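# Move the wooden block from the bench onto the cart

## Task

Lift the wooden block from the bench and lay it flat on the floor of the cart, at the end with the handle, next to the profiles. The drop flap must stay open, and anything already in place must remain so. At the finish, release the block and withdraw: both hands empty and away from the cart, the robot upright and untilted, and touching nothing at all.

## Robot and tools

ROBOT. A Rainbow Robotics RB-Y1: a two-wheeled base with two rear casters, a folding torso (a leg bending at ankle, knee and hip, plus a chest), a head with head_camera, and two 7-joint arms with parallel grippers. Each hand has a wrist camera (left_wrist_camera, right_wrist_camera) in a case that juts sideways and can strike things. The base is 0.58 m wide, extends 0.10 m in front of the drive axle and 0.57 m behind it, and sweeps a 0.58 m radius when spinning in place. It cannot move sideways.

FRAMES. All positions are in metres. Base frame: origin on the floor midway between the drive wheels, x forward, y left, z up. The chest, left_hand and right_hand lines are printed in this frame. A hand point sits between its finger pads, the fingers point along its -z and close along its x. Printed hand positions can be off, more so at long reach or under load. base_odometry is in the frame the base had at the start of the scene, with heading in rad, positive to the left. It only counts wheel rotation, so slipping or being shoved corrupts it.

move. One action per call, plus "cameras" (list of head_camera, left_wrist_camera, right_wrist_camera or all; [] for none) and "blocking".
- "base": a single velocity command {"x_m_s", "turn_rad_s", "for_s"}. It is not a pose. x_m_s is forward speed, 0.005 to 0.4 m/s in magnitude or 0, negative for reverse. turn_rad_s is rotation, positive to the left, 0.02 to 1.509 rad/s in magnitude or 0. for_s is the duration, 0.1 to 5 s. Omitted speeds are 0. Acceleration is 0.4 m/s² (0.5 rad/s² when turning), so the base coasts for up to about 1 s (3.1 s when turning) after for_s ends. If |x| + 0.27|turn| exceeds 0.4, both are scaled down.
- "joints": absolute targets keyed by joint name, in rad (grippers in m of opening between the pads, 0 to 0.1).
  - Torso joints:
    - torso_squat_rad 0 to 1.2 (larger lowers the chest).
    - torso_shift_rad -0.3 to 0.6 (positive moves the hips forward).
    - torso_pitch_rad -0.2 to 1.4 (positive bows forward).
    - torso_yaw_rad -1.5 to 1.5 (positive turns left). Raise both arms outward by at least 0.2 rad first.
  - Combined torso limits:
    - squat+shift ≤ 1.52
    - squat−shift+pitch ≤ 1.57
    - shift+0.5pitch−0.4squat ≤ 0.7
    - shift+0.3pitch−0.5squat ≤ 0.39
  - Arm joints, left arm:
    - left_shoulder_pitch_rad ±2.356 (negative swings the arm forward and up).
    - left_shoulder_roll_rad 0 to 3.141 (outward).
    - left_shoulder_yaw_rad ±2.094.
    - left_elbow_rad -2.617 to 0.01 (negative bends).
    - left_forearm_roll_rad ±3.141.
    - left_wrist_pitch_rad -1.57 to 1.919.
    - left_hand_roll_rad ±2.705.
  - Right-arm joints have the same ranges and the same sign sense, except right_shoulder_roll_rad, which runs -3.141 to 0 (negative is outward).
  - Head: head_pan_rad ±0.523 (positive left) and head_tilt_rad -0.35 to 1.57 (positive down).
- "target": an absolute pose for one hand: side "left" or "right", x, y, z in metres in the base frame (each -3 to 3), and quat_wxyz in the same form as the printed hand lines. It is solved once into joint angles, so the hand follows an arc. Break long moves into short steps. It is checked against the robot's own body only. It cannot be combined with base or joints, and it is refused while an earlier move is still running.
- "min_time_s" 0.1 to 8: the minimum duration of the arm, head and torso motions.
- "contact_limits": gripper current cap in mA, 200 to 672.5, keyed by left_gripper_m and right_gripper_m. It persists until changed, and lower values grip more softly.
- blocking=false returns almost immediately; wait(0) then reports progress under "earlier move".

To grasp, command an opening at least 0.005 m narrower than the object. "off_target" or "done" on the gripper is then normal.

OTHER TOOLS.
- wait(seconds 0–10, cameras) observes without commanding anything.
- stop brakes every running motion.
- zoom_image(camera, region [x0,y0,x1,y1] in pixels, at most 504×504) enlarges the latest image.
- read_manual gives the URDF licence texts.
- finished_scene(scene) ends the current scene and cannot be undone. Call it only once the goal holds.

RESULTS.
- "move" reads "done" or the worst status among the motions.
- Hand status is "reached" (within 10 mm and 2°), "short" with the error, or "refused" with a reason.
- Joint statuses:
  - "off_target" means the joint may still be pushing.
  - "time_out" and "contact_stop" (torso only) halt the whole group.
  - "limit_stop_at_<name>" comes from a self-collision guard.
  - "not_followed" / "joint command not followed" means an arm-versus-arm check withheld the command.
  - "torque_fault" means a 10 s freeze of the whole robot.
  - "limit_stop_at_motor_heat" means motor overheating; MOTOR HOT warns of it.
- Once an uncommanded stop or a refusal appears, the later calls in that same reply are skipped.
- on_its_own lists things the robot did by itself.
- lidar_m: 12 ranges in 30° sectors counter-clockwise from straight ahead, in a plane 0.23 m above the floor.
- motor_effort: wheel load in %. Above about 30 at rest suggests the base is pushing on something.
- wheel_motors_off=1: the wheel motors are cut for 2 s after a stalled push.
- Joint torques, external torques, wrist force/torque and motor temperatures are raw and offset, and cannot be trusted to read zero.
- Images come from the newest frame and can lag the state slightly.

AVOID.
- Driving into furniture: the base does not stop itself, and the upper body catching under a table edge can tip the robot.
- Letting the arms collide or squeeze each other, including grippers and camera cases. About 0.5 rad of outward shoulder roll keeps the hands apart.
- Heavy loads held far in front of the wheels, and abrupt stops from forward driving, both of which risk tipping.
- Dropping the block or releasing it while it is moving.
- Slamming, hard pushes, and holding a stretched arm or pushing against something for long, which heats the motors.

Something may occasionally nudge loose objects.

Each tool is called after "Request:" as name([rows], argument=value, ...), one row to a line, values as JSON.

## Session

Request:
move()

Scene clock: 0.00 s.
Joint torques (N m): no reading
External joint torques (N m): no reading
Motor temperatures (°C): left_arm=[30 28 32 36 34 33 38] | right_arm=[34 30 32 30 35 36 34]
Wrist force (N): no reading
Wrist torque (N m): no reading
Wrist force, peak (N): no reading
base_odometry: x=+0.000 y=+0.000 heading=+0.000
lidar_m: 0.75 1.03 1.57 4.58 1.52 1.08 1.02 1.07 1.44 3.60 1.10 0.78
base_status: not commanded
joint_positions: torso_squat_rad=+0.350 torso_shift_rad=+0.000 torso_pitch_rad=+0.000 torso_yaw_rad=+0.000 left_shoulder_pitch_rad=+0.037 left_shoulder_roll_rad=+0.004 left_shoulder_yaw_rad=-0.043 left_elbow_rad=-0.196 left_forearm_roll_rad=-0.014 left_wrist_pitch_rad=+0.002 left_hand_roll_rad=+0.027 left_gripper_m=+0.099 right_shoulder_pitch_rad=-0.040 right_shoulder_roll_rad=-0.021 right_shoulder_yaw_rad=-0.018 right_elbow_rad=-0.235 right_forearm_roll_rad=+0.049 right_wrist_pitch_rad=-0.014 right_hand_roll_rad=+0.035 right_gripper_m=+0.099 head_pan_rad=+0.000 head_tilt_rad=+0.400
joint_status: not commanded
wheel_motors_off: 0
motor_effort: left_wheel=+0 right_wheel=+0
chest: x=-0.2280 y=+0.0001 z=+1.2475 quat_wxyz=(+1.000, +0.000, +0.000, +0.000) (m; base frame)
left_hand: x=-0.1598 y=+0.2200 z=+0.5653 quat_wxyz=(+0.997, +0.000, -0.079, -0.009) (m; base frame)
right_hand: x=-0.0823 y=-0.2360 z=+0.5770 quat_wxyz=(+0.989, -0.016, -0.142, +0.041) (m; base frame)
pictures: head_camera, left_wrist_camera, right_wrist_camera
camera_calibration:
left_wrist_camera: T_world_to_cam=[[0.988724, 0.00955725, 0.149443, 0.0708295], [-0.0605519, -0.88722, 0.457355, -0.0439141], [0.13696, -0.461247, -0.876637, 0.69141], [0, 0, 0, 1]] pos_world=[-0.167385, 0.279272, 0.615616]
right_wrist_camera: T_world_to_cam=[[-0.945892, -0.11441, -0.303643, 0.0691098], [-0.245093, 0.865166, 0.437513, -0.0414065], [0.212646, 0.488261, -0.846394, 0.69334], [0, 0, 0, 1]] pos_world=[-0.0922137, -0.2948, 0.62594]

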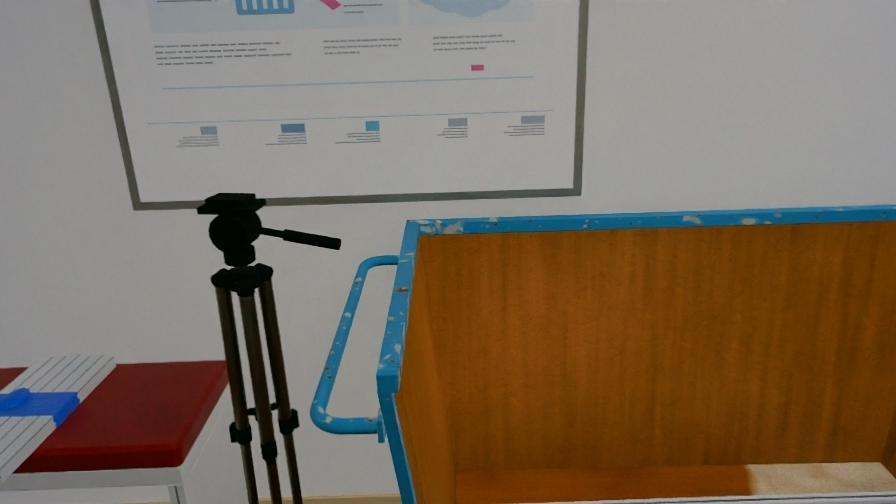

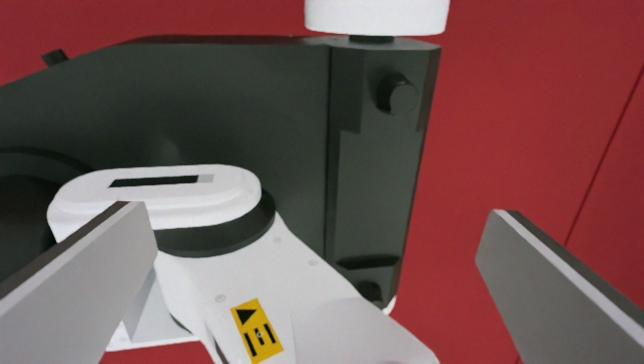

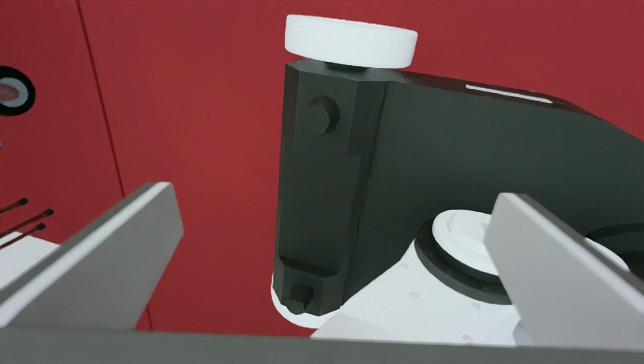

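Request:
move(joints={"head_tilt_rad":0.85,"head_pan_rad":-0.45}, cameras=["head_camera"])

Request:
move(joints={"head_tilt_rad":0.65,"head_pan_rad":0.5}, cameras=["head_camera"])

Request:
move(joints={"head_tilt_rad":0.9,"head_pan_rad":0.0}, cameras=["head_camera"])

Scene clock: 2.17 s.
Joint torques (N m): left_arm=[-1.74 -0.74 0.73 -0.52 -0.11 -0.61 -0.12] | right_arm=[-3.61 -0.59 -0.68 -1.36 -0.08 -0.53 -0.1]
External joint torques (N m): left_arm=[-0.36 -0.89 0.72 0.03 -0.11 -0.19 -0.11] | right_arm=[-0.01 0.53 -0.64 0.27 -0.15 0.07 -0.11]
Motor temperatures (°C): left_arm=[30 28 32 36 34 33 38] | right_arm=[34 30 32 30 35 36 34]
Wrist force (N): left_arm=[-0.8 0.8 -7.9] | right_arm=[-2.9 1.1 -5.5]
Wrist torque (N m): left_arm=[-0.22 0.07 0.08] | right_arm=[-0.10 -0.12 -0.10]
Wrist force, peak (N): left_arm=[-0.7 1.3 -8.3] | right_arm=[-2.9 1.1 -5.5]
move: done
base_odometry: x=+0.000 y=+0.000 heading=+0.000
lidar_m: 0.75 1.02 1.57 4.56 1.51 1.08 1.02 1.07 1.43 3.60 1.08 0.78
base_status: not commanded
joint_positions: torso_squat_rad=+0.350 torso_shift_rad=+0.000 torso_pitch_rad=+0.000 torso_yaw_rad=+0.000 left_shoulder_pitch_rad=+0.037 left_shoulder_roll_rad=+0.004 left_shoulder_yaw_rad=-0.043 left_elbow_rad=-0.196 left_forearm_roll_rad=-0.014 left_wrist_pitch_rad=+0.002 left_hand_roll_rad=+0.027 left_gripper_m=+0.099 right_shoulder_pitch_rad=-0.040 right_shoulder_roll_rad=-0.021 right_shoulder_yaw_rad=-0.018 right_elbow_rad=-0.235 right_forearm_roll_rad=+0.049 right_wrist_pitch_rad=-0.014 right_hand_roll_rad=+0.035 right_gripper_m=+0.099 head_pan_rad=-0.450 head_tilt_rad=+0.850
joint_status: all done
wheel_motors_off: 0
motor_effort: left_wheel=+0(1) right_wheel=+0(2)
chest: x=-0.2280 y=+0.0001 z=+1.2475 quat_wxyz=(+1.000, +0.000, +0.000, +0.000) (m; base frame)
left_hand: x=-0.1598 y=+0.2200 z=+0.5653 quat_wxyz=(+0.997, +0.000, -0.079, -0.009) (m; base frame)
right_hand: x=-0.0823 y=-0.2360 z=+0.5770 quat_wxyz=(+0.989, -0.016, -0.142, +0.041) (m; base frame)
pictures: head_camera
camera_calibration:
head_camera: T_world_to_cam=[[-0.440123, -0.897407, -0.0308716, -0.046829], [-0.630067, 0.33314, -0.70145, 0.937234], [0.639771, -0.289273, -0.712049, 1.10768], [0, 0, 0, 1]] pos_world=[-0.13875, -0.0338332, 1.4447]

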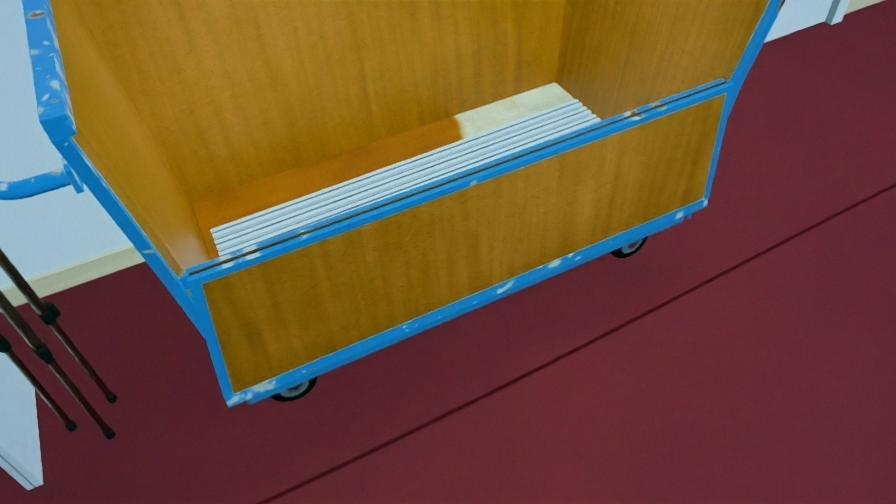

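Scene clock: 3.47 s.
Joint torques (N m): left_arm=[-1.49 -0.58 0.65 -0.49 -0.04 -0.64 -0.04] | right_arm=[-3.44 -0.03 -0.51 -1.37 0.1 -0.63 0]
External joint torques (N m): left_arm=[-0.11 -0.73 0.63 0.07 -0.04 -0.21 -0.03] | right_arm=[0.15 1.09 -0.47 0.26 0.04 -0.03 -0.01]
Motor temperatures (°C): left_arm=[30 28 32 36 34 33 38] | right_arm=[34 30 32 30 35 36 34]
Wrist force (N): left_arm=[-0.5 2.0 -7.8] | right_arm=[-2.6 1.0 -4.7]
Wrist torque (N m): left_arm=[-0.37 0.12 0.07] | right_arm=[-0.07 -0.10 -0.10]
Wrist force, peak (N): left_arm=[0.2 1.8 -8.1] | right_arm=[-2.5 1.7 -5.1]
move: done
base_odometry: x=+0.000 y=+0.000 heading=+0.000
lidar_m: 0.75 1.04 1.55 4.56 1.52 1.07 1.02 1.08 1.43 3.61 1.10 0.78
base_status: not commanded
joint_positions: torso_squat_rad=+0.350 torso_shift_rad=+0.000 torso_pitch_rad=+0.000 torso_yaw_rad=+0.000 left_shoulder_pitch_rad=+0.037 left_shoulder_roll_rad=+0.004 left_shoulder_yaw_rad=-0.043 left_elbow_rad=-0.196 left_forearm_roll_rad=-0.014 left_wrist_pitch_rad=+0.002 left_hand_roll_rad=+0.027 left_gripper_m=+0.099 right_shoulder_pitch_rad=-0.040 right_shoulder_roll_rad=-0.021 right_shoulder_yaw_rad=-0.018 right_elbow_rad=-0.235 right_forearm_roll_rad=+0.049 right_wrist_pitch_rad=-0.014 right_hand_roll_rad=+0.035 right_gripper_m=+0.099 head_pan_rad=+0.500 head_tilt_rad=+0.650
joint_status: all done
wheel_motors_off: 0
motor_effort: left_wheel=+0(1) right_wheel=+1(2)
chest: x=-0.2280 y=+0.0001 z=+1.2475 quat_wxyz=(+1.000, +0.000, +0.000, +0.000) (m; base frame)
left_hand: x=-0.1598 y=+0.2200 z=+0.5653 quat_wxyz=(+0.997, +0.000, -0.079, -0.009) (m; base frame)
right_hand: x=-0.0823 y=-0.2360 z=+0.5770 quat_wxyz=(+0.989, -0.016, -0.142, +0.041) (m; base frame)
pictures: head_camera
camera_calibration:
head_camera: T_world_to_cam=[[0.479372, -0.877046, -0.031512, 0.143501], [-0.502913, -0.245099, -0.828858, 1.14785], [0.719223, 0.413179, -0.558572, 0.901773], [0, 0, 0, 1]] pos_world=[-0.140097, 0.0346014, 1.45963]

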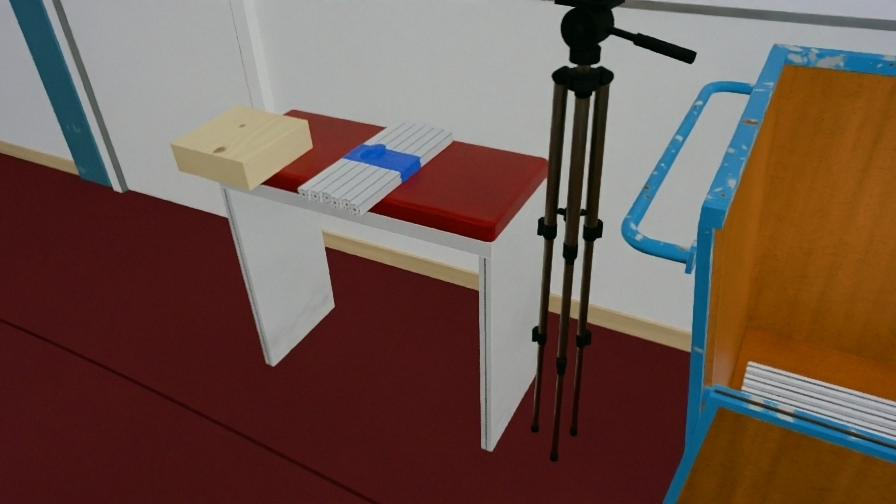

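Scene clock: 4.47 s.
Joint torques (N m): left_arm=[-1.36 -0.63 1.06 -0.34 -0.07 -0.78 -0.1] | right_arm=[-3.57 -0.38 -0.52 -1.44 -0.05 -0.46 0.05]
External joint torques (N m): left_arm=[0.03 -0.78 1.05 0.21 -0.08 -0.36 -0.09] | right_arm=[0.03 0.74 -0.48 0.19 -0.12 0.14 0.04]
Motor temperatures (°C): left_arm=[30 28 32 36 34 33 38] | right_arm=[34 30 32 30 35 36 34]
Wrist force (N): left_arm=[-0.6 1.4 -7.0] | right_arm=[-2.5 1.2 -4.8]
Wrist torque (N m): left_arm=[-0.32 0.10 0.06] | right_arm=[-0.10 -0.10 -0.11]
Wrist force, peak (N): left_arm=[-0.2 1.4 -8.1] | right_arm=[-2.7 1.4 -5.3]
move: done
base_odometry: x=+0.000 y=+0.000 heading=+0.000
lidar_m: 0.74 1.03 1.58 4.56 1.52 1.07 1.03 1.08 1.43 3.61 1.11 0.78
base_status: not commanded
joint_positions: torso_squat_rad=+0.350 torso_shift_rad=+0.000 torso_pitch_rad=+0.000 torso_yaw_rad=+0.000 left_shoulder_pitch_rad=+0.037 left_shoulder_roll_rad=+0.004 left_shoulder_yaw_rad=-0.043 left_elbow_rad=-0.196 left_forearm_roll_rad=-0.014 left_wrist_pitch_rad=+0.002 left_hand_roll_rad=+0.027 left_gripper_m=+0.099 right_shoulder_pitch_rad=-0.040 right_shoulder_roll_rad=-0.021 right_shoulder_yaw_rad=-0.018 right_elbow_rad=-0.235 right_forearm_roll_rad=+0.049 right_wrist_pitch_rad=-0.014 right_hand_roll_rad=+0.035 right_gripper_m=+0.099 head_pan_rad=+0.000 head_tilt_rad=+0.900
joint_status: all done
wheel_motors_off: 0
motor_effort: left_wheel=+0(1) right_wheel=+0(2)
chest: x=-0.2280 y=+0.0001 z=+1.2475 quat_wxyz=(+1.000, +0.000, +0.000, +0.000) (m; base frame)
left_hand: x=-0.1598 y=+0.2200 z=+0.5653 quat_wxyz=(+0.997, +0.000, -0.079, -0.009) (m; base frame)
right_hand: x=-0.0823 y=-0.2360 z=+0.5770 quat_wxyz=(+0.989, -0.016, -0.142, +0.041) (m; base frame)
pictures: head_camera
camera_calibration:
head_camera: T_world_to_cam=[[-0.00752545, -0.999504, -0.0305734, 0.0419166], [-0.746479, 0.0259588, -0.664902, 0.860292], [0.665366, 0.0178187, -0.746305, 1.16253], [0, 0, 0, 1]] pos_world=[-0.131004, -0.00115113, 1.44089]

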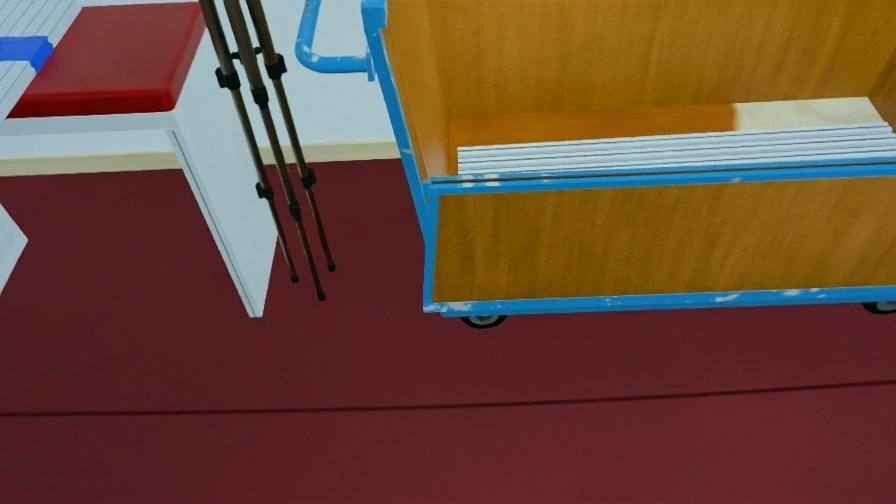

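Request:
move(joints={"head_tilt_rad":0.8,"head_pan_rad":-0.1,"torso_squat_rad":0.0}, cameras=["head_camera"])

Request:
zoom_image(camera="head_camera", region=[300, 100, 700, 330])

Request:
move(base={"turn_rad_s":0.785,"for_s":2.0}, joints={"head_tilt_rad":0.7,"head_pan_rad":-0.5}, cameras=["head_camera"])

Scene clock: 14.87 s.
Joint torques (N m): left_arm=[-1.45 -0.8 0.77 -0.34 -0.04 -0.73 -0.05] | right_arm=[-3.73 -0.66 -0.62 -1.35 0.04 -0.58 -0.01]
External joint torques (N m): left_arm=[-0.07 -0.95 0.76 0.21 -0.04 -0.31 -0.04] | right_arm=[-0.13 0.46 -0.57 0.28 -0.02 0.01 -0.02]
Motor temperatures (°C): left_arm=[30 28 32 36 34 33 38] | right_arm=[34 30 32 30 35 36 34]
Wrist force (N): left_arm=[0.0 1.2 -8.0] | right_arm=[-2.7 1.0 -5.3]
Wrist torque (N m): left_arm=[-0.30 0.18 0.09] | right_arm=[-0.08 -0.10 -0.11]
Wrist force, peak (N): left_arm=[0.1 1.3 -8.6] | right_arm=[-2.7 1.6 -5.5]
move: done
base_odometry: x=+0.000 y=+0.000 heading=+0.000
lidar_m: 0.74 1.02 1.56 4.56 1.53 1.07 1.03 1.08 1.44 3.60 1.10 0.78
base_status: not commanded
joint_positions: torso_squat_rad=+0.000 torso_shift_rad=+0.000 torso_pitch_rad=+0.000 torso_yaw_rad=+0.000 left_shoulder_pitch_rad=+0.037 left_shoulder_roll_rad=+0.004 left_shoulder_yaw_rad=-0.043 left_elbow_rad=-0.196 left_forearm_roll_rad=-0.014 left_wrist_pitch_rad=+0.002 left_hand_roll_rad=+0.027 left_gripper_m=+0.099 right_shoulder_pitch_rad=-0.040 right_shoulder_roll_rad=-0.021 right_shoulder_yaw_rad=-0.018 right_elbow_rad=-0.235 right_forearm_roll_rad=+0.049 right_wrist_pitch_rad=-0.014 right_hand_roll_rad=+0.035 right_gripper_m=+0.099 head_pan_rad=-0.100 head_tilt_rad=+0.800
joint_status: all done
wheel_motors_off: 0
motor_effort: left_wheel=+0(1) right_wheel=+2(2)
chest: x=-0.2279 y=+0.0001 z=+1.2899 quat_wxyz=(+1.000, +0.000, +0.000, +0.000) (m; base frame)
left_hand: x=-0.1598 y=+0.2200 z=+0.6077 quat_wxyz=(+0.997, +0.000, -0.079, -0.009) (m; base frame)
right_hand: x=-0.0824 y=-0.2360 z=+0.6195 quat_wxyz=(+0.989, -0.016, -0.142, +0.041) (m; base frame)
pictures: head_camera
camera_calibration:
head_camera: T_world_to_cam=[[-0.104142, -0.994074, -0.031154, 0.0241867], [-0.670496, 0.0933096, -0.736022, 1.01019], [0.734568, -0.0557619, -0.67624, 1.10395], [0, 0, 0, 1]] pos_world=[-0.131079, -0.00865841, 1.49081]

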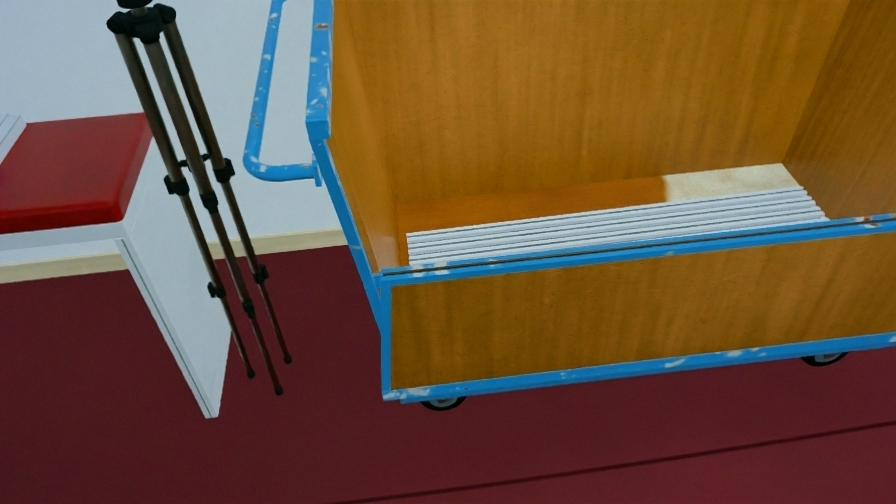

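Scaled by 1.260 from the camera's 896x504 image, which has a finer 1280x720 frame.

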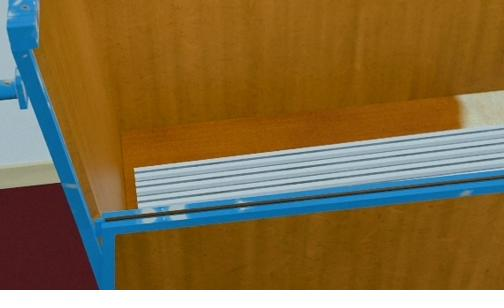

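Scene clock: 18.77 s.
Joint torques (N m): left_arm=[-1.57 -0.89 0.76 -0.4 -0.05 -0.63 -0.08] | right_arm=[-3.28 -0.52 -0.58 -1.32 -0.08 -0.55 -0.03]
External joint torques (N m): left_arm=[-0.19 -1.04 0.75 0.15 -0.05 -0.21 -0.07] | right_arm=[0.32 0.6 -0.54 0.31 -0.15 0.04 -0.05]
Motor temperatures (°C): left_arm=[30 28 32 36 34 33 38] | right_arm=[34 30 32 30 35 36 34]
Wrist force (N): left_arm=[0.2 2.0 -7.2] | right_arm=[-2.4 1.3 -5.3]
Wrist torque (N m): left_arm=[-0.36 0.22 0.03] | right_arm=[-0.12 -0.10 -0.08]
Wrist force, peak (N): left_arm=[-0.5 1.7 -8.3] | right_arm=[-3.0 1.5 -5.2]
move: done
base_odometry: x=+0.000 y=+0.000 heading=+1.569
lidar_m: 4.44 1.51 1.08 1.01 1.05 1.44 3.73 1.08 0.79 0.76 1.06 1.56
base_status: done (sent for 2 of 2 s)
joint_positions: torso_squat_rad=+0.000 torso_shift_rad=+0.000 torso_pitch_rad=+0.000 torso_yaw_rad=+0.000 left_shoulder_pitch_rad=+0.037 left_shoulder_roll_rad=+0.004 left_shoulder_yaw_rad=-0.043 left_elbow_rad=-0.196 left_forearm_roll_rad=-0.014 left_wrist_pitch_rad=+0.002 left_hand_roll_rad=+0.027 left_gripper_m=+0.099 right_shoulder_pitch_rad=-0.040 right_shoulder_roll_rad=-0.021 right_shoulder_yaw_rad=-0.018 right_elbow_rad=-0.235 right_forearm_roll_rad=+0.049 right_wrist_pitch_rad=-0.014 right_hand_roll_rad=+0.035 right_gripper_m=+0.099 head_pan_rad=-0.500 head_tilt_rad=+0.700
joint_status: all done
wheel_motors_off: 0
motor_effort: left_wheel=+6(34) right_wheel=+21(51)
chest: x=-0.2280 y=+0.0001 z=+1.2899 quat_wxyz=(+1.000, +0.000, +0.000, +0.000) (m; base frame)
left_hand: x=-0.1598 y=+0.2200 z=+0.6077 quat_wxyz=(+0.997, +0.000, -0.079, -0.009) (m; base frame)
right_hand: x=-0.0824 y=-0.2360 z=+0.6195 quat_wxyz=(+0.989, -0.016, -0.142, +0.041) (m; base frame)
pictures: head_camera
camera_calibration:
head_camera: T_world_to_cam=[[-0.480294, -0.876541, -0.0315145, -0.0528793], [-0.513717, 0.310246, -0.799902, 1.13766], [0.710924, -0.367998, -0.599303, 0.984599], [0, 0, 0, 1]] pos_world=[-0.140939, -0.0369739, 1.49842]

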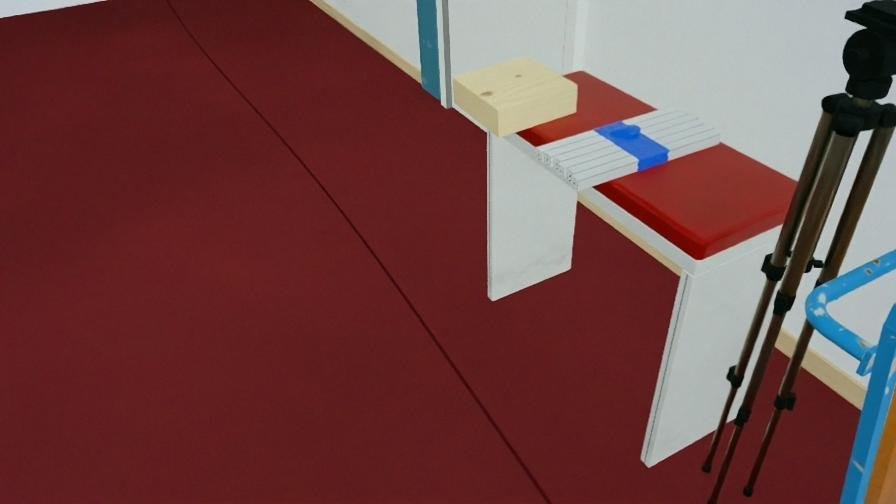

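Request:
move(base={"x_m_s":0.4,"for_s":3.2}, cameras=[])

Request:
move(base={"turn_rad_s":-0.785,"for_s":2.0}, joints={"head_tilt_rad":0.6,"head_pan_rad":-0.5}, cameras=["head_camera"])

Request:
move(joints={"head_tilt_rad":0.7,"head_pan_rad":0.0}, cameras=["head_camera"])

Scene clock: 32.10 s.
Joint torques (N m): left_arm=[-1 -0.7 0.78 -0.44 -0.06 -0.62 -0.06] | right_arm=[-2.99 -0.63 -0.7 -1.33 -0.24 -0.5 0.08]
External joint torques (N m): left_arm=[0.38 -0.85 0.77 0.12 -0.06 -0.2 -0.05] | right_arm=[0.61 0.48 -0.66 0.3 -0.3 0.09 0.06]
Motor temperatures (°C): left_arm=[30 28 32 35 34 33 37] | right_arm=[34 30 32 30 35 36 34]
Wrist force (N): left_arm=[-0.5 1.0 -7.6] | right_arm=[-2.7 0.6 -4.6]
Wrist torque (N m): left_arm=[-0.28 0.09 0.08] | right_arm=[-0.07 -0.10 -0.13]
Wrist force, peak (N): left_arm=[-0.1 2.0 -8.4] | right_arm=[-3.0 1.1 -5.3]
move: done
base_odometry: x=+0.001 y=+1.280 heading=+1.571
lidar_m: 4.32 1.55 1.11 1.03 1.09 1.47 3.83 1.42 1.17 0.91 1.51 2.05
base_status: done (sent for 3.2 of 3.2 s)
joint_positions: torso_squat_rad=+0.000 torso_shift_rad=+0.000 torso_pitch_rad=+0.000 torso_yaw_rad=+0.000 left_shoulder_pitch_rad=+0.037 left_shoulder_roll_rad=+0.004 left_shoulder_yaw_rad=-0.043 left_elbow_rad=-0.196 left_forearm_roll_rad=-0.014 left_wrist_pitch_rad=+0.002 left_hand_roll_rad=+0.027 left_gripper_m=+0.099 right_shoulder_pitch_rad=-0.040 right_shoulder_roll_rad=-0.021 right_shoulder_yaw_rad=-0.018 right_elbow_rad=-0.235 right_forearm_roll_rad=+0.049 right_wrist_pitch_rad=-0.014 right_hand_roll_rad=+0.035 right_gripper_m=+0.099 head_pan_rad=-0.500 head_tilt_rad=+0.700
joint_status: not commanded
wheel_motors_off: 0
motor_effort: left_wheel=+18(49) right_wheel=-17(48)
chest: x=-0.2280 y=+0.0001 z=+1.2899 quat_wxyz=(+1.000, +0.000, +0.000, +0.000) (m; base frame)
left_hand: x=-0.1597 y=+0.2200 z=+0.6077 quat_wxyz=(+0.997, +0.000, -0.079, -0.009) (m; base frame)
right_hand: x=-0.0823 y=-0.2360 z=+0.6195 quat_wxyz=(+0.989, -0.016, -0.142, +0.041) (m; base frame)
pictures: none
No camera images: "cameras" was empty.

Scene clock: 36.03 s.
Joint torques (N m): left_arm=[-1.36 -0.58 0.34 -0.42 -0.07 -0.71 0.05] | right_arm=[-3.24 -0.69 -0.78 -1.21 -0.07 -0.53 -0.06]
External joint torques (N m): left_arm=[0.02 -0.72 0.33 0.14 -0.07 -0.29 0.06] | right_arm=[0.36 0.43 -0.74 0.42 -0.13 0.07 -0.08]
Motor temperatures (°C): left_arm=[30 28 32 35 34 33 37] | right_arm=[34 30 32 30 35 36 34]
Wrist force (N): left_arm=[-0.4 2.1 -7.6] | right_arm=[-3.1 1.1 -5.0]
Wrist torque (N m): left_arm=[-0.37 0.14 0.09] | right_arm=[-0.10 -0.13 -0.09]
Wrist force, peak (N): left_arm=[-0.4 1.6 -8.5] | right_arm=[-3.4 1.0 -5.5]
move: done
base_odometry: x=+0.000 y=+1.280 heading=+0.002
lidar_m: 0.88 1.52 2.01 4.32 1.55 1.11 1.05 1.10 1.47 3.70 1.39 1.14
base_status: done (sent for 2 of 2 s)
joint_positions: torso_squat_rad=+0.000 torso_shift_rad=+0.000 torso_pitch_rad=+0.000 torso_yaw_rad=+0.000 left_shoulder_pitch_rad=+0.037 left_shoulder_roll_rad=+0.004 left_shoulder_yaw_rad=-0.043 left_elbow_rad=-0.196 left_forearm_roll_rad=-0.014 left_wrist_pitch_rad=+0.002 left_hand_roll_rad=+0.027 left_gripper_m=+0.099 right_shoulder_pitch_rad=-0.040 right_shoulder_roll_rad=-0.021 right_shoulder_yaw_rad=-0.018 right_elbow_rad=-0.235 right_forearm_roll_rad=+0.049 right_wrist_pitch_rad=-0.014 right_hand_roll_rad=+0.035 right_gripper_m=+0.099 head_pan_rad=-0.500 head_tilt_rad=+0.600
joint_status: all done
wheel_motors_off: 0
motor_effort: left_wheel=+23(47) right_wheel=+4(53)
chest: x=-0.2280 y=+0.0001 z=+1.2899 quat_wxyz=(+1.000, +0.000, +0.000, +0.000) (m; base frame)
left_hand: x=-0.1597 y=+0.2200 z=+0.6077 quat_wxyz=(+0.997, +0.000, -0.079, -0.009) (m; base frame)
right_hand: x=-0.0823 y=-0.2359 z=+0.6195 quat_wxyz=(+0.989, -0.016, -0.142, +0.041) (m; base frame)
pictures: head_camera
camera_calibration:
head_camera: T_world_to_cam=[[-0.477557, -0.878036, -0.0314947, -0.0523032], [-0.440911, 0.270506, -0.855818, 1.23593], [0.759958, -0.394816, -0.516317, 0.871101], [0, 0, 0, 1]] pos_world=[-0.142045, -0.036325, 1.50585]

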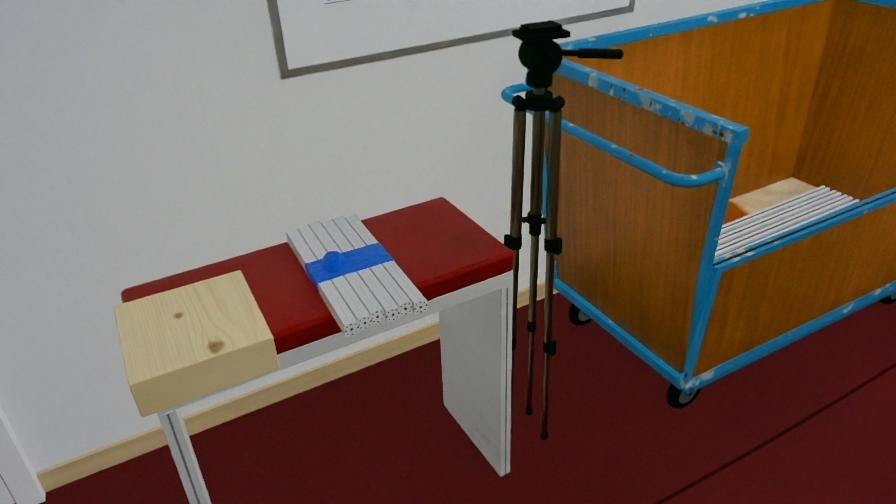

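Scene clock: 37.03 s.
Joint torques (N m): left_arm=[-1.26 -0.76 0.84 -0.48 -0.08 -0.6 -0.02] | right_arm=[-3.39 -0.64 -0.52 -1.43 0.03 -0.61 -0.05]
External joint torques (N m): left_arm=[0.12 -0.91 0.83 0.08 -0.08 -0.18 -0.02] | right_arm=[0.21 0.48 -0.47 0.2 -0.03 -0.01 -0.07]
Motor temperatures (°C): left_arm=[30 28 32 35 34 33 37] | right_arm=[34 30 32 30 35 36 34]
Wrist force (N): left_arm=[-0.4 1.3 -7.6] | right_arm=[-2.8 1.1 -5.1]
Wrist torque (N m): left_arm=[-0.30 0.12 0.10] | right_arm=[-0.09 -0.12 -0.09]
Wrist force, peak (N): left_arm=[-0.7 1.4 -8.1] | right_arm=[-2.9 0.8 -5.3]
move: done
base_odometry: x=+0.000 y=+1.280 heading=+0.002
lidar_m: 0.87 1.53 2.02 4.32 1.55 1.11 1.05 1.09 1.48 3.70 1.40 1.14
base_status: not commanded
joint_positions: torso_squat_rad=+0.000 torso_shift_rad=+0.000 torso_pitch_rad=+0.000 torso_yaw_rad=+0.000 left_shoulder_pitch_rad=+0.037 left_shoulder_roll_rad=+0.004 left_shoulder_yaw_rad=-0.043 left_elbow_rad=-0.196 left_forearm_roll_rad=-0.014 left_wrist_pitch_rad=+0.002 left_hand_roll_rad=+0.027 left_gripper_m=+0.099 right_shoulder_pitch_rad=-0.040 right_shoulder_roll_rad=-0.021 right_shoulder_yaw_rad=-0.018 right_elbow_rad=-0.235 right_forearm_roll_rad=+0.049 right_wrist_pitch_rad=-0.014 right_hand_roll_rad=+0.035 right_gripper_m=+0.099 head_pan_rad=+0.000 head_tilt_rad=+0.700
joint_status: all done
wheel_motors_off: 0
motor_effort: left_wheel=+23(24) right_wheel=+4(5)
chest: x=-0.2280 y=+0.0001 z=+1.2899 quat_wxyz=(+1.000, +0.000, +0.000, +0.000) (m; base frame)
left_hand: x=-0.1597 y=+0.2200 z=+0.6077 quat_wxyz=(+0.997, +0.000, -0.079, -0.009) (m; base frame)
right_hand: x=-0.0823 y=-0.2359 z=+0.6195 quat_wxyz=(+0.989, -0.016, -0.142, +0.041) (m; base frame)
pictures: head_camera
camera_calibration:
head_camera: T_world_to_cam=[[-0.00129999, -0.999504, -0.0314624, 0.045723], [-0.599497, 0.0259607, -0.799956, 1.12011], [0.800376, 0.0178217, -0.599233, 1.00286], [0, 0, 0, 1]] pos_world=[-0.131105, -0.00125113, 1.49842]

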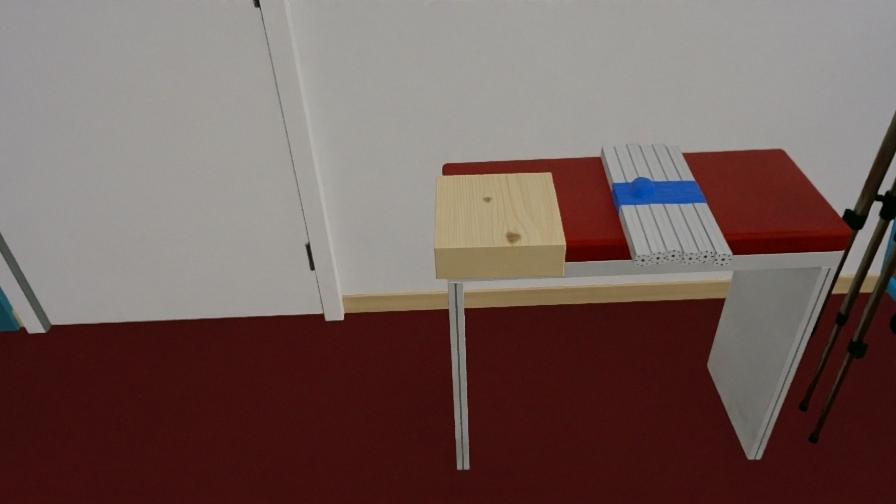

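Request:
move(base={"turn_rad_s":-0.785,"for_s":2.0}, cameras=[])

Request:
move(base={"x_m_s":0.4,"for_s":3.85}, cameras=[])

Request:
move(base={"turn_rad_s":0.785,"for_s":2.0}, cameras=[])

Request:
move(base={"x_m_s":0.3,"for_s":1.3}, joints={"head_tilt_rad":0.8,"torso_pitch_rad":0.4}, cameras=["head_camera"])

Scene clock: 56.50 s.
Joint torques (N m): left_arm=[-1.34 -0.88 0.58 -0.57 -0.08 -0.79 -0.1] | right_arm=[-3.35 -0.45 -0.93 -1.29 -0.1 -0.52 0.01]
External joint torques (N m): left_arm=[0.04 -1.02 0.57 -0.01 -0.08 -0.37 -0.09] | right_arm=[0.25 0.67 -0.89 0.35 -0.17 0.07 0]
Motor temperatures (°C): left_arm=[30 28 32 35 34 33 37] | right_arm=[34 30 32 30 35 36 34]
Wrist force (N): left_arm=[-0.4 2.0 -8.2] | right_arm=[-2.9 0.9 -5.0]
Wrist torque (N m): left_arm=[-0.41 0.11 0.11] | right_arm=[-0.07 -0.13 -0.12]
Wrist force, peak (N): left_arm=[-0.4 1.4 -8.6] | right_arm=[-2.8 1.4 -5.5]
move: done
base_odometry: x=+0.000 y=+1.280 heading=-1.568
lidar_m: 3.61 1.40 1.15 0.89 1.50 2.01 4.32 1.56 1.12 1.06 1.09 1.43
base_status: done (sent for 2 of 2 s)
joint_positions: torso_squat_rad=+0.000 torso_shift_rad=+0.000 torso_pitch_rad=+0.000 torso_yaw_rad=+0.000 left_shoulder_pitch_rad=+0.037 left_shoulder_roll_rad=+0.004 left_shoulder_yaw_rad=-0.043 left_elbow_rad=-0.196 left_forearm_roll_rad=-0.014 left_wrist_pitch_rad=+0.002 left_hand_roll_rad=+0.027 left_gripper_m=+0.099 right_shoulder_pitch_rad=-0.040 right_shoulder_roll_rad=-0.021 right_shoulder_yaw_rad=-0.018 right_elbow_rad=-0.235 right_forearm_roll_rad=+0.049 right_wrist_pitch_rad=-0.014 right_hand_roll_rad=+0.035 right_gripper_m=+0.099 head_pan_rad=+0.000 head_tilt_rad=+0.700
joint_status: not commanded
wheel_motors_off: 0
motor_effort: left_wheel=+22(43) right_wheel=+5(13)
chest: x=-0.2280 y=+0.0001 z=+1.2899 quat_wxyz=(+1.000, +0.000, +0.000, +0.000) (m; base frame)
left_hand: x=-0.1598 y=+0.2200 z=+0.6077 quat_wxyz=(+0.997, +0.000, -0.079, -0.009) (m; base frame)
right_hand: x=-0.0823 y=-0.2359 z=+0.6195 quat_wxyz=(+0.989, -0.016, -0.142, +0.041) (m; base frame)
pictures: none
No camera images: "cameras" was empty.

Scene clock: 61.73 s.
Joint torques (N m): left_arm=[-1.05 -0.71 0.64 -0.47 -0.09 -0.69 0.06] | right_arm=[-3.01 -0.66 -0.63 -1.4 -0.09 -0.62 0.07]
External joint torques (N m): left_arm=[0.33 -0.86 0.63 0.08 -0.09 -0.27 0.07] | right_arm=[0.58 0.46 -0.59 0.23 -0.15 -0.03 0.06]
Motor temperatures (°C): left_arm=[30 28 32 35 34 33 37] | right_arm=[34 30 32 30 35 36 34]
Wrist force (N): left_arm=[0.4 1.3 -7.4] | right_arm=[-2.5 1.1 -4.9]
Wrist torque (N m): left_arm=[-0.32 0.21 0.08] | right_arm=[-0.08 -0.08 -0.12]
Wrist force, peak (N): left_arm=[-0.6 1.0 -8.7] | right_arm=[-3.2 1.7 -5.2]
move: done
base_odometry: x=+0.004 y=-0.267 heading=-1.568
lidar_m: 3.36 1.18 0.82 0.77 0.80 1.81 4.66 1.49 1.05 1.00 1.01 1.35
base_status: done (sent for 3.87 of 3.87 s)
joint_positions: torso_squat_rad=+0.000 torso_shift_rad=+0.000 torso_pitch_rad=+0.000 torso_yaw_rad=+0.000 left_shoulder_pitch_rad=+0.037 left_shoulder_roll_rad=+0.004 left_shoulder_yaw_rad=-0.043 left_elbow_rad=-0.196 left_forearm_roll_rad=-0.014 left_wrist_pitch_rad=+0.002 left_hand_roll_rad=+0.027 left_gripper_m=+0.099 right_shoulder_pitch_rad=-0.040 right_shoulder_roll_rad=-0.021 right_shoulder_yaw_rad=-0.018 right_elbow_rad=-0.235 right_forearm_roll_rad=+0.049 right_wrist_pitch_rad=-0.014 right_hand_roll_rad=+0.035 right_gripper_m=+0.099 head_pan_rad=+0.000 head_tilt_rad=+0.700
joint_status: not commanded
wheel_motors_off: 0
motor_effort: left_wheel=+0(49) right_wheel=+1(50)
chest: x=-0.2280 y=+0.0001 z=+1.2899 quat_wxyz=(+1.000, +0.000, +0.000, +0.000) (m; base frame)
left_hand: x=-0.1597 y=+0.2200 z=+0.6077 quat_wxyz=(+0.997, +0.000, -0.079, -0.009) (m; base frame)
right_hand: x=-0.0823 y=-0.2359 z=+0.6195 quat_wxyz=(+0.989, -0.016, -0.142, +0.041) (m; base frame)
pictures: none
No camera images: "cameras" was empty.

Scene clock: 65.63 s.
Joint torques (N m): left_arm=[-0.97 -0.58 0.78 -0.41 -0.06 -0.67 -0.08] | right_arm=[-2.97 -0.57 -0.33 -1.27 -0.07 -0.56 -0.15]
External joint torques (N m): left_arm=[0.42 -0.74 0.77 0.15 -0.06 -0.25 -0.07] | right_arm=[0.63 0.54 -0.29 0.36 -0.13 0.04 -0.16]
Motor temperatures (°C): left_arm=[30 28 32 35 34 33 37] | right_arm=[34 30 32 30 35 36 34]
Wrist force (N): left_arm=[-0.1 1.7 -7.6] | right_arm=[-2.3 1.1 -4.8]
Wrist torque (N m): left_arm=[-0.34 0.11 0.08] | right_arm=[-0.07 -0.07 -0.14]
Wrist force, peak (N): left_arm=[0.2 1.7 -8.3] | right_arm=[-3.0 1.6 -5.2]
move: done
base_odometry: x=+0.004 y=-0.267 heading=+0.001
lidar_m: 0.78 0.82 1.81 4.40 1.46 1.03 0.98 1.04 1.37 3.44 1.15 0.82
base_status: done (sent for 2 of 2 s)
joint_positions: torso_squat_rad=+0.000 torso_shift_rad=+0.000 torso_pitch_rad=+0.000 torso_yaw_rad=+0.000 left_shoulder_pitch_rad=+0.037 left_shoulder_roll_rad=+0.004 left_shoulder_yaw_rad=-0.043 left_elbow_rad=-0.196 left_forearm_roll_rad=-0.014 left_wrist_pitch_rad=+0.002 left_hand_roll_rad=+0.027 left_gripper_m=+0.099 right_shoulder_pitch_rad=-0.040 right_shoulder_roll_rad=-0.021 right_shoulder_yaw_rad=-0.018 right_elbow_rad=-0.235 right_forearm_roll_rad=+0.049 right_wrist_pitch_rad=-0.014 right_hand_roll_rad=+0.035 right_gripper_m=+0.099 head_pan_rad=+0.000 head_tilt_rad=+0.700
joint_status: not commanded
wheel_motors_off: 0
motor_effort: left_wheel=+6(50) right_wheel=+19(46)
chest: x=-0.2280 y=+0.0001 z=+1.2899 quat_wxyz=(+1.000, +0.000, +0.000, +0.000) (m; base frame)
left_hand: x=-0.1597 y=+0.2200 z=+0.6077 quat_wxyz=(+0.997, +0.000, -0.079, -0.009) (m; base frame)
right_hand: x=-0.0823 y=-0.2360 z=+0.6195 quat_wxyz=(+0.989, -0.016, -0.142, +0.041) (m; base frame)
pictures: none
No camera images: "cameras" was empty.

Scene clock: 68.03 s.
Joint torques (N m): left_arm=[8.81 -0.47 0.48 3.62 -0.14 0.28 0.01] | right_arm=[8.27 -0.38 -0.75 3.14 -0.18 0.27 0.02]
External joint torques (N m): left_arm=[-0.59 -0.75 0.45 -0.08 -0.13 -0.09 0] | right_arm=[1.07 0.51 -0.53 0.68 -0.15 0.11 0.02]
Motor temperatures (°C): left_arm=[30 28 32 35 34 33 37] | right_arm=[34 30 32 30 35 36 34]
Wrist force (N): left_arm=[2.0 1.4 -8.3] | right_arm=[-0.3 0.8 -5.2]
Wrist torque (N m): left_arm=[-0.30 0.22 0.05] | right_arm=[-0.07 0.05 -0.08]
Wrist force, peak (N): left_arm=[2.0 1.4 -8.3] | right_arm=[-2.0 0.7 -5.7]
move: done
base_odometry: x=+0.394 y=-0.266 heading=+0.002
lidar_m: 0.38 0.42 0.89 4.14 2.01 1.45 1.37 1.43 1.91 4.81 0.59 0.42
base_status: done (sent for 1.3 of 1.3 s)
joint_positions: torso_squat_rad=+0.000 torso_shift_rad=+0.000 torso_pitch_rad=+0.400 torso_yaw_rad=+0.000 left_shoulder_pitch_rad=+0.037 left_shoulder_roll_rad=+0.004 left_shoulder_yaw_rad=-0.043 left_elbow_rad=-0.196 left_forearm_roll_rad=-0.014 left_wrist_pitch_rad=+0.002 left_hand_roll_rad=+0.027 left_gripper_m=+0.099 right_shoulder_pitch_rad=-0.040 right_shoulder_roll_rad=-0.021 right_shoulder_yaw_rad=-0.018 right_elbow_rad=-0.235 right_forearm_roll_rad=+0.049 right_wrist_pitch_rad=-0.014 right_hand_roll_rad=+0.035 right_gripper_m=+0.099 head_pan_rad=+0.000 head_tilt_rad=+0.800
joint_status: all done
wheel_motors_off: 0
motor_effort: left_wheel=+11(51) right_wheel=-11(50)
chest: x=-0.1075 y=+0.0001 z=+1.2655 quat_wxyz=(+0.980, +0.000, +0.199, +0.000) (m; base frame)
left_hand: x=-0.3103 y=+0.2200 z=+0.6106 quat_wxyz=(+0.993, -0.002, +0.120, -0.009) (m; base frame)
right_hand: x=-0.2344 y=-0.2360 z=+0.5912 quat_wxyz=(+0.997, -0.008, +0.057, +0.043) (m; base frame)
pictures: head_camera
camera_calibration:
head_camera: T_world_to_cam=[[-0.0163178, -0.999502, -0.0270245, 0.0379123], [-0.909662, 0.0260592, -0.414532, 0.640602], [0.415029, 0.0178189, -0.909634, 1.25993], [0, 0, 0, 1]] pos_world=[0.0604395, -0.00125083, 1.41265]

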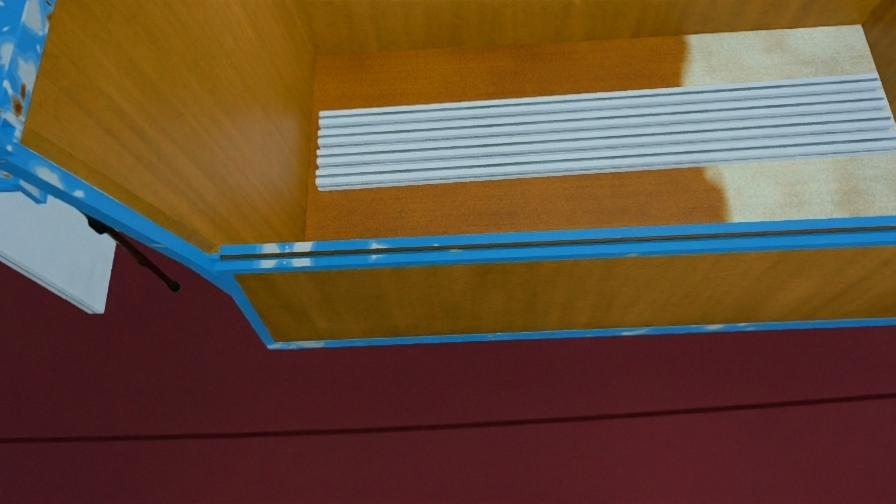

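Request:
move(base={"x_m_s":-0.4,"for_s":1.0}, joints={"torso_pitch_rad":0.2}, cameras=[])

Request:
move(base={"turn_rad_s":0.785,"for_s":2.0}, cameras=[])

Request:
move(base={"x_m_s":0.4,"for_s":5}, cameras=[])

Request:
move(base={"x_m_s":0.3,"for_s":0.9}, cameras=[])

Request:
move(base={"turn_rad_s":-0.785,"for_s":2.0}, cameras=[])

Request:
move(joints={"head_tilt_rad":0.4,"head_pan_rad":-0.5}, cameras=["head_camera"])

Scene clock: 87.60 s.
Joint torques (N m): left_arm=[3.21 -0.65 0.47 1.57 -0.03 -0.07 0.03] | right_arm=[1.97 -0.64 -0.85 0.63 -0.11 -0.07 -0.02]
External joint torques (N m): left_arm=[-0.88 -0.88 0.45 -0.03 -0.02 -0.04 0.03] | right_arm=[0.13 0.39 -0.72 0.22 -0.12 0.16 -0.03]
Motor temperatures (°C): left_arm=[30 28 32 35 34 32 37] | right_arm=[34 30 32 30 35 36 34]
Wrist force (N): left_arm=[1.5 1.1 -7.3] | right_arm=[-1.0 1.0 -5.1]
Wrist torque (N m): left_arm=[-0.25 0.23 0.06] | right_arm=[-0.06 0.02 -0.12]
Wrist force, peak (N): left_arm=[2.7 1.8 -8.2] | right_arm=[-1.7 1.3 -5.8]
move: done
base_odometry: x=-0.006 y=-0.267 heading=+0.004
lidar_m: 0.80 0.82 1.81 4.30 1.43 1.02 0.97 1.02 1.37 3.44 1.17 0.83
base_status: done (sent for 1 of 1 s)
joint_positions: torso_squat_rad=+0.000 torso_shift_rad=+0.000 torso_pitch_rad=+0.200 torso_yaw_rad=+0.000 left_shoulder_pitch_rad=+0.037 left_shoulder_roll_rad=+0.004 left_shoulder_yaw_rad=-0.043 left_elbow_rad=-0.196 left_forearm_roll_rad=-0.014 left_wrist_pitch_rad=+0.002 left_hand_roll_rad=+0.027 left_gripper_m=+0.099 right_shoulder_pitch_rad=-0.040 right_shoulder_roll_rad=-0.021 right_shoulder_yaw_rad=-0.018 right_elbow_rad=-0.235 right_forearm_roll_rad=+0.049 right_wrist_pitch_rad=-0.014 right_hand_roll_rad=+0.035 right_gripper_m=+0.099 head_pan_rad=+0.000 head_tilt_rad=+0.800
joint_status: all done
wheel_motors_off: 0
motor_effort: left_wheel=+18(53) right_wheel=-21(44)
chest: x=-0.1666 y=+0.0001 z=+1.2838 quat_wxyz=(+0.995, +0.000, +0.100, +0.000) (m; base frame)
left_hand: x=-0.2352 y=+0.2200 z=+0.6016 quat_wxyz=(+1.000, -0.001, +0.021, -0.009) (m; base frame)
right_hand: x=-0.1570 y=-0.2360 z=+0.5977 quat_wxyz=(+0.998, -0.012, -0.043, +0.042) (m; base frame)
pictures: none
No camera images: "cameras" was empty.

Scene clock: 91.50 s.
Joint torques (N m): left_arm=[3.09 -0.65 0.81 1.65 -0.07 -0.3 -0.01] | right_arm=[1.96 -0.53 -0.44 0.79 -0.03 -0.11 -0.1]
External joint torques (N m): left_arm=[-0.99 -0.88 0.79 0.05 -0.07 -0.27 -0.01] | right_arm=[0.13 0.49 -0.31 0.37 -0.04 0.12 -0.1]
Motor temperatures (°C): left_arm=[30 28 32 35 34 32 37] | right_arm=[34 30 32 30 35 36 34]
Wrist force (N): left_arm=[1.1 1.1 -7.7] | right_arm=[-1.2 1.0 -5.4]
Wrist torque (N m): left_arm=[-0.29 0.16 0.08] | right_arm=[-0.05 -0.01 -0.09]
Wrist force, peak (N): left_arm=[1.1 1.5 -8.7] | right_arm=[-1.9 0.6 -6.0]
move: done
base_odometry: x=-0.006 y=-0.267 heading=+1.574
lidar_m: 4.14 1.41 1.01 0.97 1.00 1.36 3.50 1.19 0.87 0.82 0.83 1.82
base_status: done (sent for 2 of 2 s)
joint_positions: torso_squat_rad=+0.000 torso_shift_rad=+0.000 torso_pitch_rad=+0.200 torso_yaw_rad=+0.000 left_shoulder_pitch_rad=+0.037 left_shoulder_roll_rad=+0.004 left_shoulder_yaw_rad=-0.043 left_elbow_rad=-0.196 left_forearm_roll_rad=-0.014 left_wrist_pitch_rad=+0.002 left_hand_roll_rad=+0.027 left_gripper_m=+0.099 right_shoulder_pitch_rad=-0.040 right_shoulder_roll_rad=-0.021 right_shoulder_yaw_rad=-0.018 right_elbow_rad=-0.235 right_forearm_roll_rad=+0.049 right_wrist_pitch_rad=-0.014 right_hand_roll_rad=+0.035 right_gripper_m=+0.099 head_pan_rad=+0.000 head_tilt_rad=+0.800
joint_status: not commanded
wheel_motors_off: 0
motor_effort: left_wheel=+7(50) right_wheel=+17(55)
chest: x=-0.1666 y=+0.0001 z=+1.2838 quat_wxyz=(+0.995, +0.000, +0.100, +0.000) (m; base frame)
left_hand: x=-0.2352 y=+0.2200 z=+0.6016 quat_wxyz=(+1.000, -0.001, +0.021, -0.009) (m; base frame)
right_hand: x=-0.1570 y=-0.2360 z=+0.5977 quat_wxyz=(+0.998, -0.012, -0.043, +0.042) (m; base frame)
pictures: none
No camera images: "cameras" was empty.

Scene clock: 97.83 s.
Joint torques (N m): left_arm=[4.02 -0.69 0.79 1.6 -0.08 -0.3 0.04] | right_arm=[2.4 -0.46 -0.82 1.01 -0.14 0 -0.09]
External joint torques (N m): left_arm=[-0.08 -0.91 0.77 0 -0.08 -0.27 0.04] | right_arm=[0.56 0.57 -0.69 0.59 -0.15 0.22 -0.09]
Motor temperatures (°C): left_arm=[30 28 32 35 34 32 37] | right_arm=[34 30 32 30 35 36 34]
Wrist force (N): left_arm=[1.1 1.2 -7.8] | right_arm=[-1.7 1.0 -5.4]
Wrist torque (N m): left_arm=[-0.28 0.24 0.08] | right_arm=[-0.08 -0.09 -0.11]
Wrist force, peak (N): left_arm=[0.9 1.6 -8.7] | right_arm=[-1.4 1.0 -5.8]
move: done
base_odometry: x=-0.013 y=+1.733 heading=+1.574
lidar_m: 3.86 1.48 1.06 1.01 1.04 1.40 3.69 1.52 1.04 1.52 1.57 2.16
base_status: done (sent for 5 of 5 s)
joint_positions: torso_squat_rad=+0.000 torso_shift_rad=+0.000 torso_pitch_rad=+0.200 torso_yaw_rad=+0.000 left_shoulder_pitch_rad=+0.037 left_shoulder_roll_rad=+0.004 left_shoulder_yaw_rad=-0.043 left_elbow_rad=-0.196 left_forearm_roll_rad=-0.014 left_wrist_pitch_rad=+0.002 left_hand_roll_rad=+0.027 left_gripper_m=+0.099 right_shoulder_pitch_rad=-0.040 right_shoulder_roll_rad=-0.021 right_shoulder_yaw_rad=-0.018 right_elbow_rad=-0.235 right_forearm_roll_rad=+0.049 right_wrist_pitch_rad=-0.014 right_hand_roll_rad=+0.035 right_gripper_m=+0.099 head_pan_rad=+0.000 head_tilt_rad=+0.800
joint_status: not commanded
wheel_motors_off: 0
motor_effort: left_wheel=+2(47) right_wheel=-1(48)
chest: x=-0.1665 y=+0.0001 z=+1.2838 quat_wxyz=(+0.995, +0.000, +0.100, +0.000) (m; base frame)
left_hand: x=-0.2351 y=+0.2200 z=+0.6016 quat_wxyz=(+1.000, -0.001, +0.021, -0.009) (m; base frame)
right_hand: x=-0.1569 y=-0.2359 z=+0.5977 quat_wxyz=(+0.998, -0.012, -0.043, +0.042) (m; base frame)
pictures: none
No camera images: "cameras" was empty.

Scene clock: 99.80 s.
Joint torques (N m): left_arm=[4.04 -0.61 0.8 1.67 -0.02 -0.21 -0.06] | right_arm=[2.72 -0.36 -0.93 0.87 -0.07 -0.13 -0.05]
External joint torques (N m): left_arm=[-0.05 -0.83 0.78 0.07 -0.02 -0.18 -0.06] | right_arm=[0.88 0.66 -0.8 0.45 -0.08 0.09 -0.05]
Motor temperatures (°C): left_arm=[30 28 32 35 34 32 37] | right_arm=[34 30 32 30 35 36 34]
Wrist force (N): left_arm=[0.7 1.5 -7.8] | right_arm=[-1.6 1.0 -5.5]
Wrist torque (N m): left_arm=[-0.31 0.17 0.09] | right_arm=[-0.06 -0.06 -0.08]
Wrist force, peak (N): left_arm=[0.6 1.3 -8.6] | right_arm=[-1.1 0.9 -6.0]
move: done
base_odometry: x=-0.014 y=+2.003 heading=+1.574
lidar_m: 3.59 1.48 1.05 1.02 1.05 1.42 3.22 1.73 1.18 1.53 1.57 2.14
base_status: done (sent for 0.9 of 0.9 s)
joint_positions: torso_squat_rad=+0.000 torso_shift_rad=+0.000 torso_pitch_rad=+0.200 torso_yaw_rad=+0.000 left_shoulder_pitch_rad=+0.037 left_shoulder_roll_rad=+0.004 left_shoulder_yaw_rad=-0.043 left_elbow_rad=-0.196 left_forearm_roll_rad=-0.014 left_wrist_pitch_rad=+0.002 left_hand_roll_rad=+0.027 left_gripper_m=+0.099 right_shoulder_pitch_rad=-0.040 right_shoulder_roll_rad=-0.021 right_shoulder_yaw_rad=-0.018 right_elbow_rad=-0.235 right_forearm_roll_rad=+0.049 right_wrist_pitch_rad=-0.014 right_hand_roll_rad=+0.035 right_gripper_m=+0.099 head_pan_rad=+0.000 head_tilt_rad=+0.800
joint_status: not commanded
wheel_motors_off: 0
motor_effort: left_wheel=-1(26) right_wheel=-2(24)
chest: x=-0.1665 y=+0.0001 z=+1.2838 quat_wxyz=(+0.995, +0.000, +0.100, +0.000) (m; base frame)
left_hand: x=-0.2351 y=+0.2200 z=+0.6016 quat_wxyz=(+1.000, -0.001, +0.021, -0.009) (m; base frame)
right_hand: x=-0.1569 y=-0.2359 z=+0.5977 quat_wxyz=(+0.998, -0.012, -0.043, +0.042) (m; base frame)
pictures: none
No camera images: "cameras" was empty.

Scene clock: 103.70 s.
Joint torques (N m): left_arm=[3.75 -0.82 0.68 1.59 -0.03 -0.21 -0.07] | right_arm=[2.12 -0.4 -0.63 0.94 -0.09 -0.2 -0.07]
External joint torques (N m): left_arm=[-0.33 -1.03 0.66 -0.02 -0.03 -0.18 -0.07] | right_arm=[0.29 0.63 -0.5 0.52 -0.1 0.02 -0.08]
Motor temperatures (°C): left_arm=[30 28 32 35 34 32 37] | right_arm=[34 30 32 30 35 36 34]
Wrist force (N): left_arm=[0.9 1.6 -7.3] | right_arm=[-1.8 1.2 -5.8]
Wrist torque (N m): left_arm=[-0.29 0.21 0.09] | right_arm=[-0.12 -0.09 -0.09]
Wrist force, peak (N): left_arm=[1.3 1.4 -8.5] | right_arm=[-1.3 0.9 -6.0]
move: done
base_odometry: x=-0.014 y=+2.003 heading=+0.004
lidar_m: 1.52 1.57 2.12 3.58 1.50 1.07 1.02 1.07 1.44 3.57 1.71 1.17
base_status: done (sent for 2 of 2 s)
joint_positions: torso_squat_rad=+0.000 torso_shift_rad=+0.000 torso_pitch_rad=+0.200 torso_yaw_rad=+0.000 left_shoulder_pitch_rad=+0.037 left_shoulder_roll_rad=+0.004 left_shoulder_yaw_rad=-0.043 left_elbow_rad=-0.196 left_forearm_roll_rad=-0.014 left_wrist_pitch_rad=+0.002 left_hand_roll_rad=+0.027 left_gripper_m=+0.099 right_shoulder_pitch_rad=-0.040 right_shoulder_roll_rad=-0.021 right_shoulder_yaw_rad=-0.018 right_elbow_rad=-0.235 right_forearm_roll_rad=+0.049 right_wrist_pitch_rad=-0.014 right_hand_roll_rad=+0.035 right_gripper_m=+0.099 head_pan_rad=+0.000 head_tilt_rad=+0.800
joint_status: not commanded
wheel_motors_off: 0
motor_effort: left_wheel=+19(46) right_wheel=+4(49)
chest: x=-0.1665 y=+0.0001 z=+1.2838 quat_wxyz=(+0.995, +0.000, +0.100, +0.000) (m; base frame)
left_hand: x=-0.2352 y=+0.2200 z=+0.6016 quat_wxyz=(+1.000, -0.001, +0.021, -0.009) (m; base frame)
right_hand: x=-0.1569 y=-0.2359 z=+0.5977 quat_wxyz=(+0.998, -0.012, -0.043, +0.042) (m; base frame)
pictures: none
No camera images: "cameras" was empty.

Scene clock: 104.70 s.
Joint torques (N m): left_arm=[4.14 -0.98 0.67 1.71 0.01 -0.26 -0.1] | right_arm=[2.71 -0.32 -0.84 0.92 -0.07 -0.12 -0.03]
External joint torques (N m): left_arm=[0.06 -1.2 0.65 0.1 0.01 -0.23 -0.11] | right_arm=[0.87 0.71 -0.71 0.5 -0.09 0.11 -0.03]
Motor temperatures (°C): left_arm=[30 28 32 35 34 32 37] | right_arm=[34 30 32 30 35 36 34]
Wrist force (N): left_arm=[0.7 1.2 -7.5] | right_arm=[-1.2 1.1 -4.9]
Wrist torque (N m): left_arm=[-0.29 0.16 0.06] | right_arm=[-0.08 -0.01 -0.07]
Wrist force, peak (N): left_arm=[1.2 1.4 -8.2] | right_arm=[-1.7 1.0 -5.8]
move: done
base_odometry: x=-0.014 y=+2.003 heading=+0.004
lidar_m: 1.53 1.57 2.13 3.60 1.50 1.07 1.02 1.06 1.42 3.58 1.72 1.16
base_status: not commanded
joint_positions: torso_squat_rad=+0.000 torso_shift_rad=+0.000 torso_pitch_rad=+0.200 torso_yaw_rad=+0.000 left_shoulder_pitch_rad=+0.037 left_shoulder_roll_rad=+0.004 left_shoulder_yaw_rad=-0.043 left_elbow_rad=-0.196 left_forearm_roll_rad=-0.014 left_wrist_pitch_rad=+0.002 left_hand_roll_rad=+0.027 left_gripper_m=+0.099 right_shoulder_pitch_rad=-0.040 right_shoulder_roll_rad=-0.021 right_shoulder_yaw_rad=-0.018 right_elbow_rad=-0.235 right_forearm_roll_rad=+0.049 right_wrist_pitch_rad=-0.014 right_hand_roll_rad=+0.035 right_gripper_m=+0.099 head_pan_rad=-0.500 head_tilt_rad=+0.400
joint_status: all done
wheel_motors_off: 0
motor_effort: left_wheel=+20(21) right_wheel=+5(7)
chest: x=-0.1665 y=+0.0001 z=+1.2838 quat_wxyz=(+0.995, +0.000, +0.100, +0.000) (m; base frame)
left_hand: x=-0.2352 y=+0.2200 z=+0.6016 quat_wxyz=(+1.000, -0.001, +0.021, -0.009) (m; base frame)
right_hand: x=-0.1569 y=-0.2359 z=+0.5977 quat_wxyz=(+0.998, -0.012, -0.043, +0.042) (m; base frame)
pictures: head_camera
camera_calibration:
head_camera: T_world_to_cam=[[-0.468775, -0.881002, 0.0639204, -0.144527], [-0.464116, 0.184089, -0.866434, 1.28116], [0.751563, -0.435829, -0.495183, 0.754877], [0, 0, 0, 1]] pos_world=[-0.040481, -0.0341797, 1.49308]

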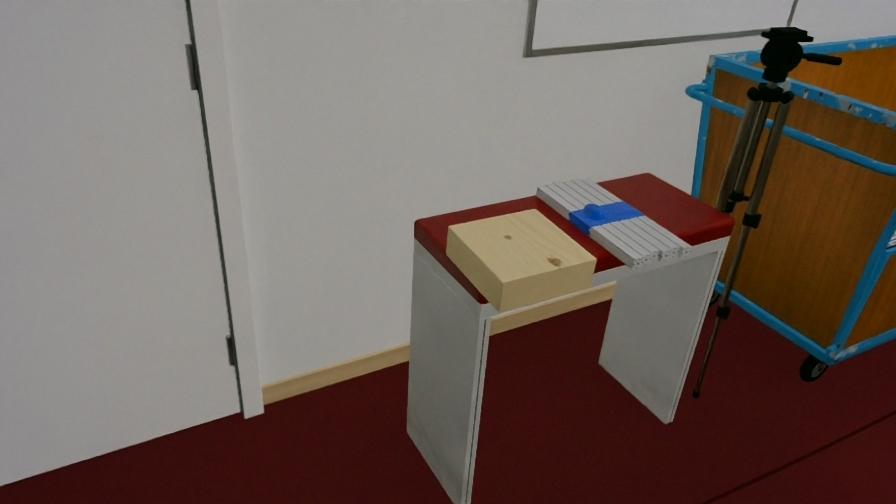

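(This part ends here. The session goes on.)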